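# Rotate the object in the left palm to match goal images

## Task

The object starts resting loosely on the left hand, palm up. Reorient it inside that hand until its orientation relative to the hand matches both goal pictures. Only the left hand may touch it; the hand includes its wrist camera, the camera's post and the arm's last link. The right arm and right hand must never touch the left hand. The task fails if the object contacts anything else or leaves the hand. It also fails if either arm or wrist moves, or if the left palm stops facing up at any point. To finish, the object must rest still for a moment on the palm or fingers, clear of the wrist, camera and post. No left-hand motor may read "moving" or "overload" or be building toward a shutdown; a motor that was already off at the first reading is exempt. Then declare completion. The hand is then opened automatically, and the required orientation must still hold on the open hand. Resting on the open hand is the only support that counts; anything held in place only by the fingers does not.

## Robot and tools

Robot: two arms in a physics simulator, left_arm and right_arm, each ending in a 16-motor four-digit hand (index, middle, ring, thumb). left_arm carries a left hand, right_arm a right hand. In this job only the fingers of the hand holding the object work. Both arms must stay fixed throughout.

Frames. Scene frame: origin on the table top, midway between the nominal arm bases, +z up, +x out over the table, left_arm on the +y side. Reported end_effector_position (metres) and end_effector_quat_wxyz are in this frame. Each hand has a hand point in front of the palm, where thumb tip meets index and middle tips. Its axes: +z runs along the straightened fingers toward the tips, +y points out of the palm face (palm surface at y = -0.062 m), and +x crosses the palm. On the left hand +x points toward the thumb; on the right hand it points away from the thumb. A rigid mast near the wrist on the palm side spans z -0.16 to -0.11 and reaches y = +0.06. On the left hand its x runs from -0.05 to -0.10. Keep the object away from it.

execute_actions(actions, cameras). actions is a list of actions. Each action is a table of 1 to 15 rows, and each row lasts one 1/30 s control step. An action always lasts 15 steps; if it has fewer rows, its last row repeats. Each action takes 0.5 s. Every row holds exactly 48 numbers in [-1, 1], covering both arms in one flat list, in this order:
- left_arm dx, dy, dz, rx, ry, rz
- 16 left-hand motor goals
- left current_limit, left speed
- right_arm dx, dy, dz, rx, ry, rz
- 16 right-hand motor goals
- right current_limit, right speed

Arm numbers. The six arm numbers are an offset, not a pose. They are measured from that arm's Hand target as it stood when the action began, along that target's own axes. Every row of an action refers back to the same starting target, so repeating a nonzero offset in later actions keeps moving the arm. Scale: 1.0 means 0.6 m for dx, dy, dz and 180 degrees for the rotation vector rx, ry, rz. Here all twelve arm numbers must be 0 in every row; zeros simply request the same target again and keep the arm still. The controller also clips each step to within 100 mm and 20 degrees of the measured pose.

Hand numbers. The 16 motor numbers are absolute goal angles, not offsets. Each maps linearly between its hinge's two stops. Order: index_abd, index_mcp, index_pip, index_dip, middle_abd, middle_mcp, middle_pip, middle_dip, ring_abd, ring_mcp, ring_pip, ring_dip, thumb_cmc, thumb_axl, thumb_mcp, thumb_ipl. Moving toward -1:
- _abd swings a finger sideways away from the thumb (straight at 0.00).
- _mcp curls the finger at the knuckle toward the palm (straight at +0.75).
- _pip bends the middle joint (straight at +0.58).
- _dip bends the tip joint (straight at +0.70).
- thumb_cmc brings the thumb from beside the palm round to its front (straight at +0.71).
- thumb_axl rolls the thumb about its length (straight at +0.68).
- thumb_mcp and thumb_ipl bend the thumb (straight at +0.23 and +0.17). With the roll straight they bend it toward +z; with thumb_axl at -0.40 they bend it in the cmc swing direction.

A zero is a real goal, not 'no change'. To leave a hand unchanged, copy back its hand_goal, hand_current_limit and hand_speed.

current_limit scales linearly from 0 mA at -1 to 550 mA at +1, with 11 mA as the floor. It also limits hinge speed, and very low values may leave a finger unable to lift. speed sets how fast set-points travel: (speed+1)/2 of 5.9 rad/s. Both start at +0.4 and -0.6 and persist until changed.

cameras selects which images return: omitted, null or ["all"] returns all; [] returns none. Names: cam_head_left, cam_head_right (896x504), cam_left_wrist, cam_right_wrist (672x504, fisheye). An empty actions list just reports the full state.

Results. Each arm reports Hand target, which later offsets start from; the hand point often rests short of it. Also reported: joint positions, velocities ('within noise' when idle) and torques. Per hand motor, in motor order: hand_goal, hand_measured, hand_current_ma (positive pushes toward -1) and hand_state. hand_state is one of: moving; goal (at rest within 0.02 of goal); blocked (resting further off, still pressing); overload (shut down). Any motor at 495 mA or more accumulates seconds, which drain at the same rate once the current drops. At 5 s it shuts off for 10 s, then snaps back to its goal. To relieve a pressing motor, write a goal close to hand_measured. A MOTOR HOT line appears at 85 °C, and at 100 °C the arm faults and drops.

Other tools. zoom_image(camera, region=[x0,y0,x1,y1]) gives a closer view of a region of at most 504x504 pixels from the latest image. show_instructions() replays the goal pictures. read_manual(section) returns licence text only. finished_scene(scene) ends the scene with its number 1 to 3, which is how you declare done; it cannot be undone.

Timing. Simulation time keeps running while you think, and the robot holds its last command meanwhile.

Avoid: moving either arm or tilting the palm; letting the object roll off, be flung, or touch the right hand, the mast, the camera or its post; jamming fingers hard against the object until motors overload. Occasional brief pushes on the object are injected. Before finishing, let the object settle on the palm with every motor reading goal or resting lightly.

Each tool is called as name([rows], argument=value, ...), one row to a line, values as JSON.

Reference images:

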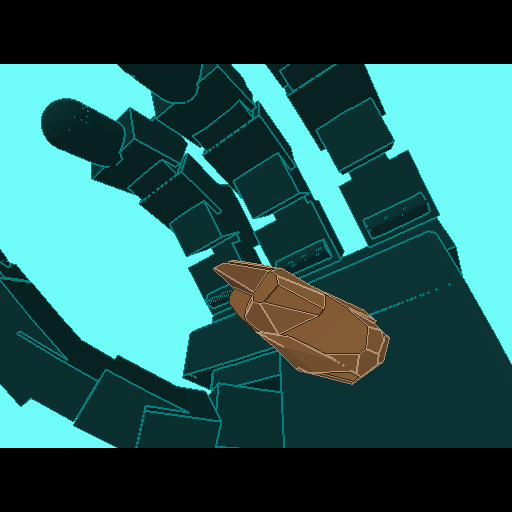

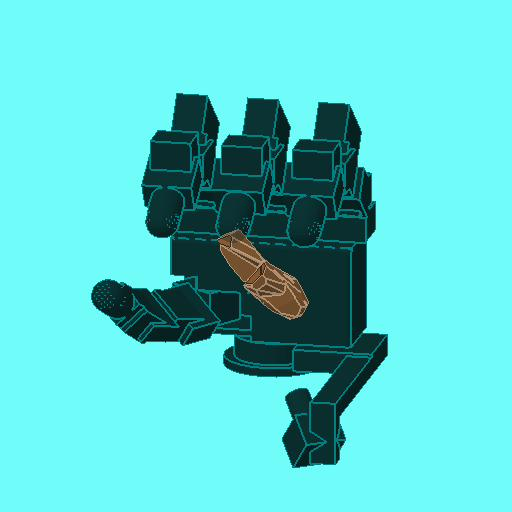

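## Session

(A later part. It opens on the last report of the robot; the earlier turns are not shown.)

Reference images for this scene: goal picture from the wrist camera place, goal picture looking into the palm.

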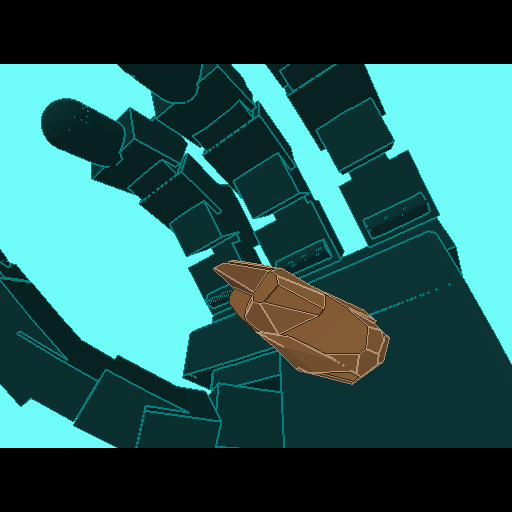

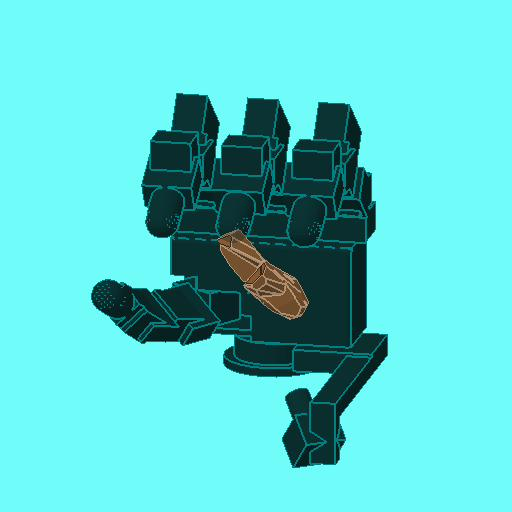

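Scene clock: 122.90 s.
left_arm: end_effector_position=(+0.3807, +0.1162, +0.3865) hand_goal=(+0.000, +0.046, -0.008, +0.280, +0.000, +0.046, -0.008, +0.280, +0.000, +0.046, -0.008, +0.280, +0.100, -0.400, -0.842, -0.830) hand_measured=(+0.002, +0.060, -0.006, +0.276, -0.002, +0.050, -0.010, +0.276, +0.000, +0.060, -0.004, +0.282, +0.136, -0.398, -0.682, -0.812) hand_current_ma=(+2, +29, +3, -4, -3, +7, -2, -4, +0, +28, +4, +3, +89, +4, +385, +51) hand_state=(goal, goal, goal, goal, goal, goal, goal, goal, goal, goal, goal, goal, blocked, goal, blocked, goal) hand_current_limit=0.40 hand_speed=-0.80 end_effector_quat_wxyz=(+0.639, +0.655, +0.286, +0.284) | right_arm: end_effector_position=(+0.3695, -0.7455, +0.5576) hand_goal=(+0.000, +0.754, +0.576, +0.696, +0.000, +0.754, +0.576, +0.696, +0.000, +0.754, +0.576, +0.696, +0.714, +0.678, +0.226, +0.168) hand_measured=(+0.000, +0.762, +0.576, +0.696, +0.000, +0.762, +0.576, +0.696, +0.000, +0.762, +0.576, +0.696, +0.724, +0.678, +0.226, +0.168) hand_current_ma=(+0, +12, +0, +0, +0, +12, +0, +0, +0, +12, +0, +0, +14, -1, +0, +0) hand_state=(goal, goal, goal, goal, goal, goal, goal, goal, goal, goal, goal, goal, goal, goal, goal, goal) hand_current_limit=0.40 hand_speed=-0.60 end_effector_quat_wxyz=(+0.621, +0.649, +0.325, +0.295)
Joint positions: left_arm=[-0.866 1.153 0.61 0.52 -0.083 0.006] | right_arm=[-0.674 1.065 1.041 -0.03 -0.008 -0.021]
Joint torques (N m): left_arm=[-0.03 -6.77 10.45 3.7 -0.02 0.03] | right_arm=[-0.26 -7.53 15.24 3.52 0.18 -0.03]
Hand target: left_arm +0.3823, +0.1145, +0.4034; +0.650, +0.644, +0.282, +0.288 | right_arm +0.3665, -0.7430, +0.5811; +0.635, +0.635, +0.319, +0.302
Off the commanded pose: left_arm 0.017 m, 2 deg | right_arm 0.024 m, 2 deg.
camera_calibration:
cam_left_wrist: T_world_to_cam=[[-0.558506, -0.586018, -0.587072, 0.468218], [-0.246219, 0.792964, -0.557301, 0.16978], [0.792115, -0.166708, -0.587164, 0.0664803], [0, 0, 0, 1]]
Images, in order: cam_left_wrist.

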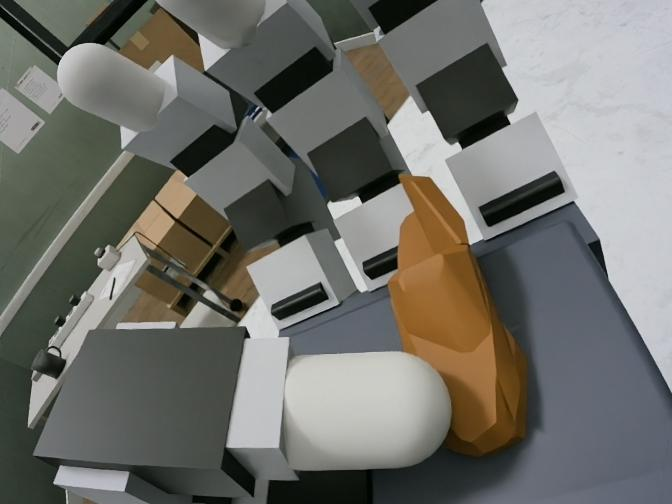

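execute_actions([
  [[0,0,0,0,0,0, 0,0.046,-0.008,0.28, 0,0.046,-0.008,0.28, 0,0.046,-0.008,0.28, 0.05,-0.4,-0.66,-0.79,0.4,-0.85, 0,0,0,0,0,0, 0,0.754,0.576,0.696,0,0.754,0.576,0.696,0,0.754,0.576,0.696,0.714,0.678,0.226,0.168,0.4,-0.6]],
  [[0,0,0,0,0,0, 0,0.046,-0.008,0.28, 0,0.046,-0.008,0.28, 0,0.046,-0.008,0.28, -0.05,-0.4,-0.66,-0.72,0.4,-0.85, 0,0,0,0,0,0, 0,0.754,0.576,0.696,0,0.754,0.576,0.696,0,0.754,0.576,0.696,0.714,0.678,0.226,0.168,0.4,-0.6]],
  [[0,0,0,0,0,0, 0,0.046,-0.008,0.28, 0,0.046,-0.008,0.28, 0,0.046,-0.008,0.28, -0.143,-0.4,-0.66,-0.65,0.4,-0.85, 0,0,0,0,0,0, 0,0.754,0.576,0.696,0,0.754,0.576,0.696,0,0.754,0.576,0.696,0.714,0.678,0.226,0.168,0.4,-0.6]],
], cameras=["cam_left_wrist"])

Scene clock: 129.00 s.
left_arm: end_effector_position=(+0.3807, +0.1162, +0.3865) hand_goal=(+0.000, +0.046, -0.008, +0.280, +0.000, +0.046, -0.008, +0.280, +0.000, +0.046, -0.008, +0.280, -0.142, -0.400, -0.660, -0.650) hand_measured=(+0.002, +0.060, -0.006, +0.276, -0.002, +0.050, -0.010, +0.276, +0.000, +0.060, -0.004, +0.282, -0.142, -0.400, -0.662, -0.650) hand_current_ma=(+2, +29, +3, -4, -3, +7, -2, -4, +0, +28, +4, +3, +0, +0, -4, +1) hand_state=(goal, goal, goal, goal, goal, goal, goal, goal, goal, goal, goal, goal, goal, goal, goal, goal) hand_current_limit=0.40 hand_speed=-0.85 end_effector_quat_wxyz=(+0.639, +0.655, +0.286, +0.284) | right_arm: end_effector_position=(+0.3695, -0.7455, +0.5576) hand_goal=(+0.000, +0.754, +0.576, +0.696, +0.000, +0.754, +0.576, +0.696, +0.000, +0.754, +0.576, +0.696, +0.714, +0.678, +0.226, +0.168) hand_measured=(+0.000, +0.762, +0.576, +0.696, +0.000, +0.762, +0.576, +0.696, +0.000, +0.762, +0.576, +0.696, +0.724, +0.678, +0.226, +0.168) hand_current_ma=(+0, +12, +0, +0, +0, +12, +0, +0, +0, +12, +0, +0, +14, -1, +0, +0) hand_state=(goal, goal, goal, goal, goal, goal, goal, goal, goal, goal, goal, goal, goal, goal, goal, goal) hand_current_limit=0.40 hand_speed=-0.60 end_effector_quat_wxyz=(+0.621, +0.649, +0.325, +0.295)
Joint positions: left_arm=[-0.866 1.153 0.61 0.52 -0.083 0.006] | right_arm=[-0.674 1.065 1.041 -0.03 -0.008 -0.021]
Joint torques (N m): left_arm=[0.03 -6.71 10.44 3.74 -0.02 0.01] | right_arm=[-0.21 -7.59 15.25 3.52 0.18 -0.03]
Hand target: left_arm +0.3823, +0.1145, +0.4034; +0.650, +0.644, +0.282, +0.288 | right_arm +0.3665, -0.7430, +0.5811; +0.635, +0.635, +0.319, +0.302
Off the commanded pose: left_arm 0.017 m, 2 deg | right_arm 0.024 m, 2 deg.
camera_calibration:
cam_left_wrist: T_world_to_cam=[[-0.558506, -0.586018, -0.587072, 0.468218], [-0.246219, 0.792964, -0.557301, 0.16978], [0.792115, -0.166708, -0.587164, 0.0664803], [0, 0, 0, 1]]
Images, in order: cam_left_wrist.

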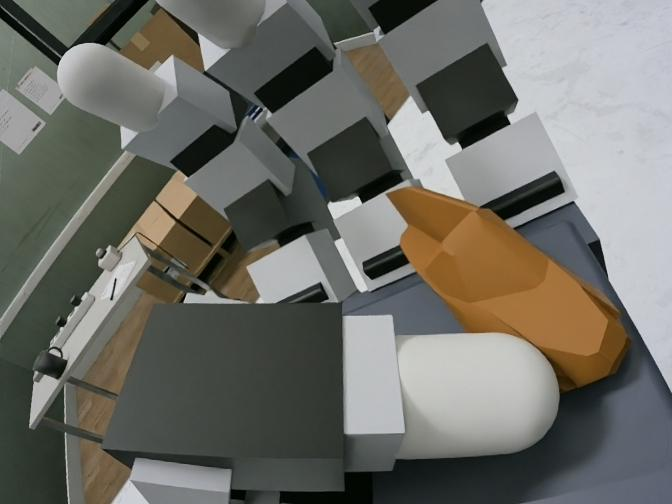

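execute_actions([
  [[0,0,0,0,0,0, 0,0.046,-0.008,0.28, 0,0.046,-0.008,0.28, 0.3,0.479,-0.4,0.2, -0.142,-0.4,-0.66,-0.65,0.4,-0.7, 0,0,0,0,0,0, 0,0.754,0.576,0.696,0,0.754,0.576,0.696,0,0.754,0.576,0.696,0.714,0.678,0.226,0.168,0.4,-0.6]],
  [[0,0,0,0,0,0, 0,0.046,-0.008,0.28, 0,0.046,-0.008,0.28, 0.3,0.479,-0.956,-0.4, -0.142,-0.4,-0.66,-0.65,0.4,-0.7, 0,0,0,0,0,0, 0,0.754,0.576,0.696,0,0.754,0.576,0.696,0,0.754,0.576,0.696,0.714,0.678,0.226,0.168,0.4,-0.6]],
  [[0,0,0,0,0,0, 0,0.046,-0.008,0.28, 0,0.046,-0.008,0.28, 0.3,0.3,-0.956,-0.464, -0.142,-0.4,-0.66,-0.65,0.4,-0.8, 0,0,0,0,0,0, 0,0.754,0.576,0.696,0,0.754,0.576,0.696,0,0.754,0.576,0.696,0.714,0.678,0.226,0.168,0.4,-0.6]],
], cameras=["cam_left_wrist"])

Scene clock: 143.93 s.
left_arm: end_effector_position=(+0.3807, +0.1162, +0.3865) hand_goal=(+0.000, +0.046, -0.008, +0.280, +0.000, +0.046, -0.008, +0.280, +0.300, +0.300, -0.956, -0.464, -0.142, -0.400, -0.660, -0.650) hand_measured=(+0.002, +0.060, -0.006, +0.276, -0.002, +0.050, -0.010, +0.276, +0.298, +0.314, -0.956, -0.462, -0.142, -0.400, -0.662, -0.650) hand_current_ma=(+2, +29, +3, -4, -3, +7, -2, -4, -3, +26, +1, +2, +0, +0, -4, +1) hand_state=(goal, goal, goal, goal, goal, goal, goal, goal, goal, goal, goal, goal, goal, goal, goal, goal) hand_current_limit=0.40 hand_speed=-0.80 end_effector_quat_wxyz=(+0.639, +0.655, +0.286, +0.284) | right_arm: end_effector_position=(+0.3695, -0.7455, +0.5576) hand_goal=(+0.000, +0.754, +0.576, +0.696, +0.000, +0.754, +0.576, +0.696, +0.000, +0.754, +0.576, +0.696, +0.714, +0.678, +0.226, +0.168) hand_measured=(+0.000, +0.762, +0.576, +0.696, +0.000, +0.762, +0.576, +0.696, +0.000, +0.762, +0.576, +0.696, +0.724, +0.678, +0.226, +0.168) hand_current_ma=(+0, +12, +0, +0, +0, +12, +0, +0, +0, +12, +0, +0, +14, -1, +0, +0) hand_state=(goal, goal, goal, goal, goal, goal, goal, goal, goal, goal, goal, goal, goal, goal, goal, goal) hand_current_limit=0.40 hand_speed=-0.60 end_effector_quat_wxyz=(+0.621, +0.649, +0.325, +0.295)
Joint positions: left_arm=[-0.866 1.153 0.61 0.52 -0.083 0.006] | right_arm=[-0.674 1.065 1.041 -0.03 -0.008 -0.021]
Joint torques (N m): left_arm=[0.03 -6.77 10.48 3.7 -0.02 0.01] | right_arm=[-0.26 -7.53 15.28 3.54 0.18 -0.03]
Hand target: left_arm +0.3823, +0.1145, +0.4034; +0.650, +0.644, +0.282, +0.288 | right_arm +0.3665, -0.7430, +0.5811; +0.635, +0.635, +0.319, +0.302
Off the commanded pose: left_arm 0.017 m, 2 deg | right_arm 0.024 m, 2 deg.
camera_calibration:
cam_left_wrist: T_world_to_cam=[[-0.558506, -0.586018, -0.587072, 0.468218], [-0.246219, 0.792964, -0.557301, 0.16978], [0.792115, -0.166708, -0.587164, 0.0664803], [0, 0, 0, 1]]
Images, in order: cam_left_wrist.

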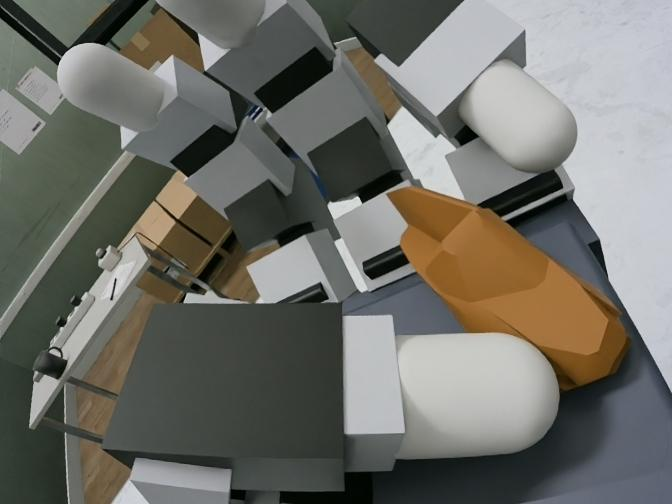

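execute_actions([
  [[0,0,0,0,0,0, 0,0.046,-0.008,0.28, 0,0.046,-0.008,0.28, 0.1,0.16,-0.93,-0.4, -0.142,-0.4,-0.66,-0.65,0.4,-0.8, 0,0,0,0,0,0, 0,0.754,0.576,0.696,0,0.754,0.576,0.696,0,0.754,0.576,0.696,0.714,0.678,0.226,0.168,0.4,-0.6]],
  [[0,0,0,0,0,0, 0,0.046,-0.008,0.28, 0,0.046,-0.008,0.28, -0.2,0.16,-0.93,-0.4, -0.142,-0.4,-0.66,-0.65,0.4,-0.8, 0,0,0,0,0,0, 0,0.754,0.576,0.696,0,0.754,0.576,0.696,0,0.754,0.576,0.696,0.714,0.678,0.226,0.168,0.4,-0.6]],
  [[0,0,0,0,0,0, 0,0.046,-0.008,0.28, 0,0.046,-0.008,0.28, -0.45,0.16,-0.93,-0.4, -0.142,-0.4,-0.66,-0.65,0.4,-0.85, 0,0,0,0,0,0, 0,0.754,0.576,0.696,0,0.754,0.576,0.696,0,0.754,0.576,0.696,0.714,0.678,0.226,0.168,0.4,-0.6]],
], cameras=["cam_left_wrist"])

Scene clock: 150.27 s.
left_arm: end_effector_position=(+0.3807, +0.1162, +0.3865) hand_goal=(+0.000, +0.046, -0.008, +0.280, +0.000, +0.046, -0.008, +0.280, -0.450, +0.160, -0.930, -0.400, -0.142, -0.400, -0.660, -0.650) hand_measured=(+0.002, +0.060, -0.006, +0.276, -0.002, +0.050, -0.010, +0.276, -0.446, +0.172, -0.938, -0.404, -0.142, -0.400, -0.662, -0.650) hand_current_ma=(+2, +29, +3, -4, -3, +7, -2, -4, +3, +21, -12, -5, +0, +0, -4, +1) hand_state=(goal, goal, goal, goal, goal, goal, goal, goal, goal, goal, goal, goal, goal, goal, goal, goal) hand_current_limit=0.40 hand_speed=-0.85 end_effector_quat_wxyz=(+0.639, +0.655, +0.286, +0.284) | right_arm: end_effector_position=(+0.3695, -0.7455, +0.5576) hand_goal=(+0.000, +0.754, +0.576, +0.696, +0.000, +0.754, +0.576, +0.696, +0.000, +0.754, +0.576, +0.696, +0.714, +0.678, +0.226, +0.168) hand_measured=(+0.000, +0.762, +0.576, +0.696, +0.000, +0.762, +0.576, +0.696, +0.000, +0.762, +0.576, +0.696, +0.724, +0.678, +0.226, +0.168) hand_current_ma=(+0, +12, +0, +0, +0, +12, +0, +0, +0, +12, +0, +0, +14, -1, +0, +0) hand_state=(goal, goal, goal, goal, goal, goal, goal, goal, goal, goal, goal, goal, goal, goal, goal, goal) hand_current_limit=0.40 hand_speed=-0.60 end_effector_quat_wxyz=(+0.621, +0.649, +0.325, +0.295)
Joint positions: left_arm=[-0.866 1.153 0.61 0.52 -0.083 0.006] | right_arm=[-0.674 1.065 1.041 -0.03 -0.008 -0.021]
Joint torques (N m): left_arm=[-0.03 -6.71 10.47 3.7 -0.02 0] | right_arm=[-0.26 -7.47 15.25 3.55 0.19 -0.03]
Hand target: left_arm +0.3823, +0.1145, +0.4034; +0.650, +0.644, +0.282, +0.288 | right_arm +0.3665, -0.7430, +0.5811; +0.635, +0.635, +0.319, +0.302
Off the commanded pose: left_arm 0.017 m, 2 deg | right_arm 0.024 m, 2 deg.
camera_calibration:
cam_left_wrist: T_world_to_cam=[[-0.558506, -0.586018, -0.587072, 0.468218], [-0.246219, 0.792964, -0.557301, 0.16978], [0.792115, -0.166708, -0.587164, 0.0664803], [0, 0, 0, 1]]
Images, in order: cam_left_wrist.

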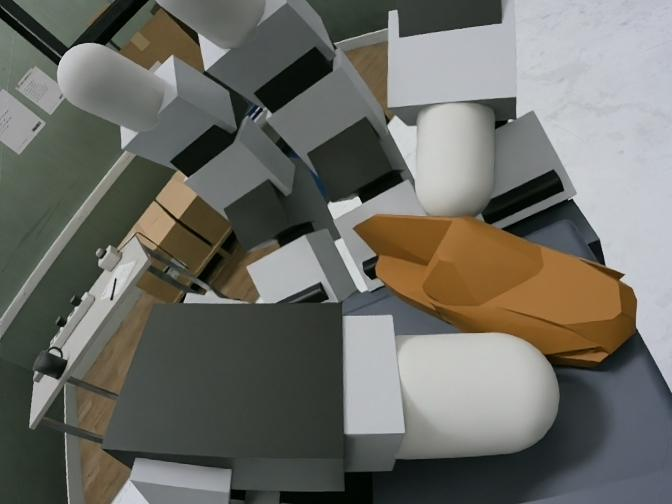

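execute_actions([
  [[0,0,0,0,0,0, 0,0.046,-0.008,0.28, 0,0.046,-0.008,0.28, 0,0.4,-0.956,-0.464, 0,-0.4,-0.64,-0.65,0.4,-0.8, 0,0,0,0,0,0, 0,0.754,0.576,0.696,0,0.754,0.576,0.696,0,0.754,0.576,0.696,0.714,0.678,0.226,0.168,0.4,-0.6]],
  [[0,0,0,0,0,0, 0,0.046,-0.008,0.28, 0,0.046,-0.008,0.28, 0,0.5,-0.6,0, 0.15,-0.4,-0.5,-0.5,0.4,-0.7, 0,0,0,0,0,0, 0,0.754,0.576,0.696,0,0.754,0.576,0.696,0,0.754,0.576,0.696,0.714,0.678,0.226,0.168,0.4,-0.6]],
  [[0,0,0,0,0,0, 0,0.046,-0.008,0.28, 0,0.046,-0.008,0.28, 0,0.3,-0.008,0.28, 0.1,-0.4,0.03,-0.02,0.4,-0.7, 0,0,0,0,0,0, 0,0.754,0.576,0.696,0,0.754,0.576,0.696,0,0.754,0.576,0.696,0.714,0.678,0.226,0.168,0.4,-0.6]],
  [[0,0,0,0,0,0, 0,0.046,-0.008,0.28, 0,0.046,-0.008,0.28, 0,0.046,-0.008,0.28, -0.104,0.266,0.032,-0.018,0.4,-0.7, 0,0,0,0,0,0, 0,0.754,0.576,0.696,0,0.754,0.576,0.696,0,0.754,0.576,0.696,0.714,0.678,0.226,0.168,0.4,-0.6]],
  [[0,0,0,0,0,0, 0,0.046,-0.008,0.28, 0,0.046,-0.008,0.28, 0,0.046,-0.008,0.28, -0.104,0.266,0.032,-0.018,0.4,-0.7, 0,0,0,0,0,0, 0,0.754,0.576,0.696,0,0.754,0.576,0.696,0,0.754,0.576,0.696,0.714,0.678,0.226,0.168,0.4,-0.6]],
], cameras=["cam_left_wrist","cam_head_right"])

zoom_image(camera="cam_left_wrist", region=[300, 150, 672, 450])

zoom_image(camera="cam_head_right", region=[320, 210, 440, 320])

Scene clock: 163.63 s.
left_arm: end_effector_position=(+0.3807, +0.1162, +0.3865) hand_goal=(+0.000, +0.046, -0.008, +0.280, +0.000, +0.046, -0.008, +0.280, +0.000, +0.046, -0.008, +0.280, -0.104, +0.266, +0.032, -0.018) hand_measured=(+0.002, +0.060, -0.006, +0.276, -0.002, +0.050, -0.010, +0.276, -0.004, +0.060, -0.010, +0.276, -0.096, +0.264, +0.030, -0.020) hand_current_ma=(+2, +29, +3, -4, -3, +7, -2, -4, -3, +28, -3, -4, +15, -1, -2, -4) hand_state=(goal, goal, goal, goal, goal, goal, goal, goal, goal, goal, goal, goal, goal, goal, goal, goal) hand_current_limit=0.40 hand_speed=-0.70 end_effector_quat_wxyz=(+0.639, +0.655, +0.286, +0.284) | right_arm: end_effector_position=(+0.3695, -0.7455, +0.5576) hand_goal=(+0.000, +0.754, +0.576, +0.696, +0.000, +0.754, +0.576, +0.696, +0.000, +0.754, +0.576, +0.696, +0.714, +0.678, +0.226, +0.168) hand_measured=(+0.000, +0.762, +0.576, +0.696, +0.000, +0.762, +0.576, +0.696, +0.000, +0.762, +0.576, +0.696, +0.724, +0.678, +0.226, +0.168) hand_current_ma=(+0, +12, +0, +0, +0, +12, +0, +0, +0, +12, +0, +0, +14, -1, +0, +0) hand_state=(goal, goal, goal, goal, goal, goal, goal, goal, goal, goal, goal, goal, goal, goal, goal, goal) hand_current_limit=0.40 hand_speed=-0.60 end_effector_quat_wxyz=(+0.621, +0.649, +0.325, +0.295)
Joint positions: left_arm=[-0.866 1.153 0.61 0.52 -0.083 0.006] | right_arm=[-0.674 1.065 1.041 -0.03 -0.008 -0.021]
Joint torques (N m): left_arm=[0.03 -6.71 10.47 3.77 -0.02 0.07] | right_arm=[-0.15 -7.65 15.25 3.52 0.18 -0.04]
Hand target: left_arm +0.3823, +0.1145, +0.4034; +0.650, +0.644, +0.282, +0.288 | right_arm +0.3665, -0.7430, +0.5811; +0.635, +0.635, +0.319, +0.302
Off the commanded pose: left_arm 0.017 m, 2 deg | right_arm 0.024 m, 2 deg.
camera_calibration:
cam_left_wrist: T_world_to_cam=[[-0.558506, -0.586018, -0.587072, 0.468218], [-0.246219, 0.792964, -0.557301, 0.16978], [0.792115, -0.166708, -0.587164, 0.0664803], [0, 0, 0, 1]]
Images, in order: cam_head_right, cam_left_wrist.

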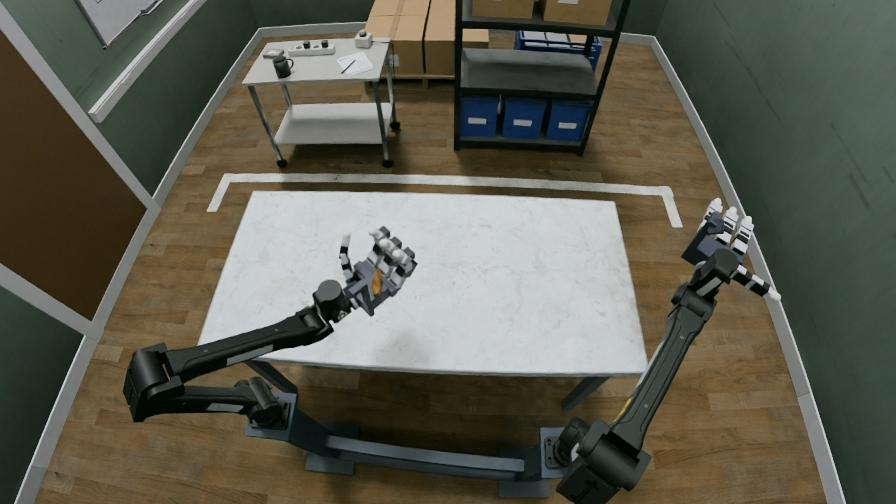

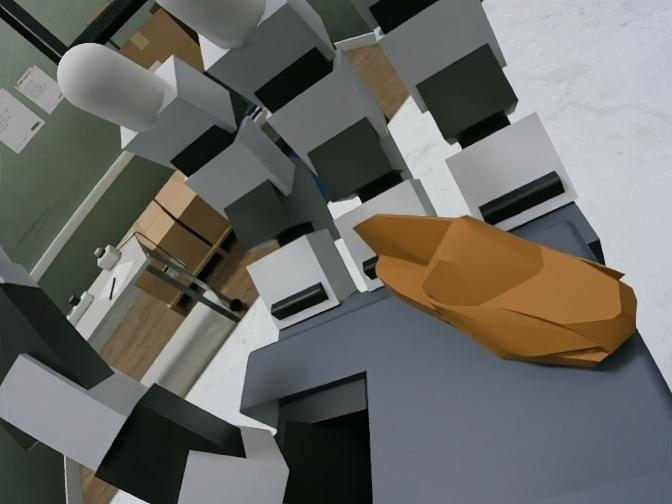

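Scaled by 1.355 from the camera's 672x504 image, which has a finer 960x720 frame.

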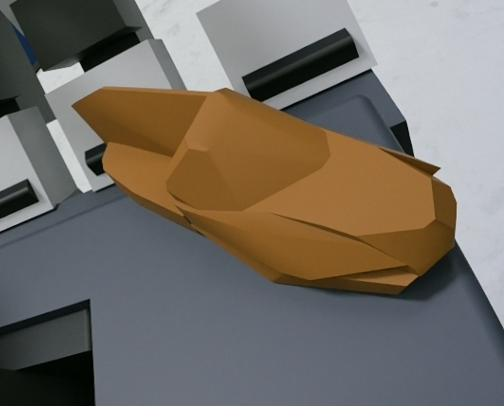

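Scaled by 4.200 from the camera's 896x504 image, which has a finer 1280x720 frame.

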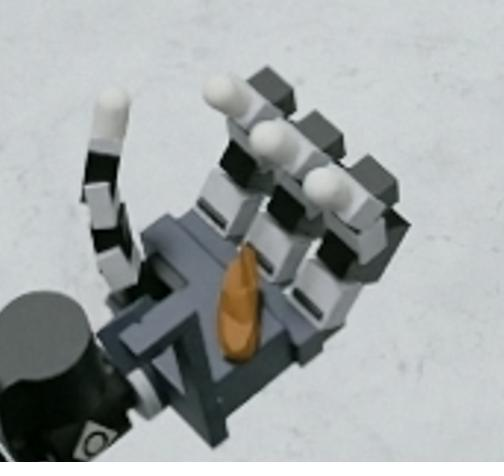

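finished_scene(scene=2)

The scene is finished: the task was done.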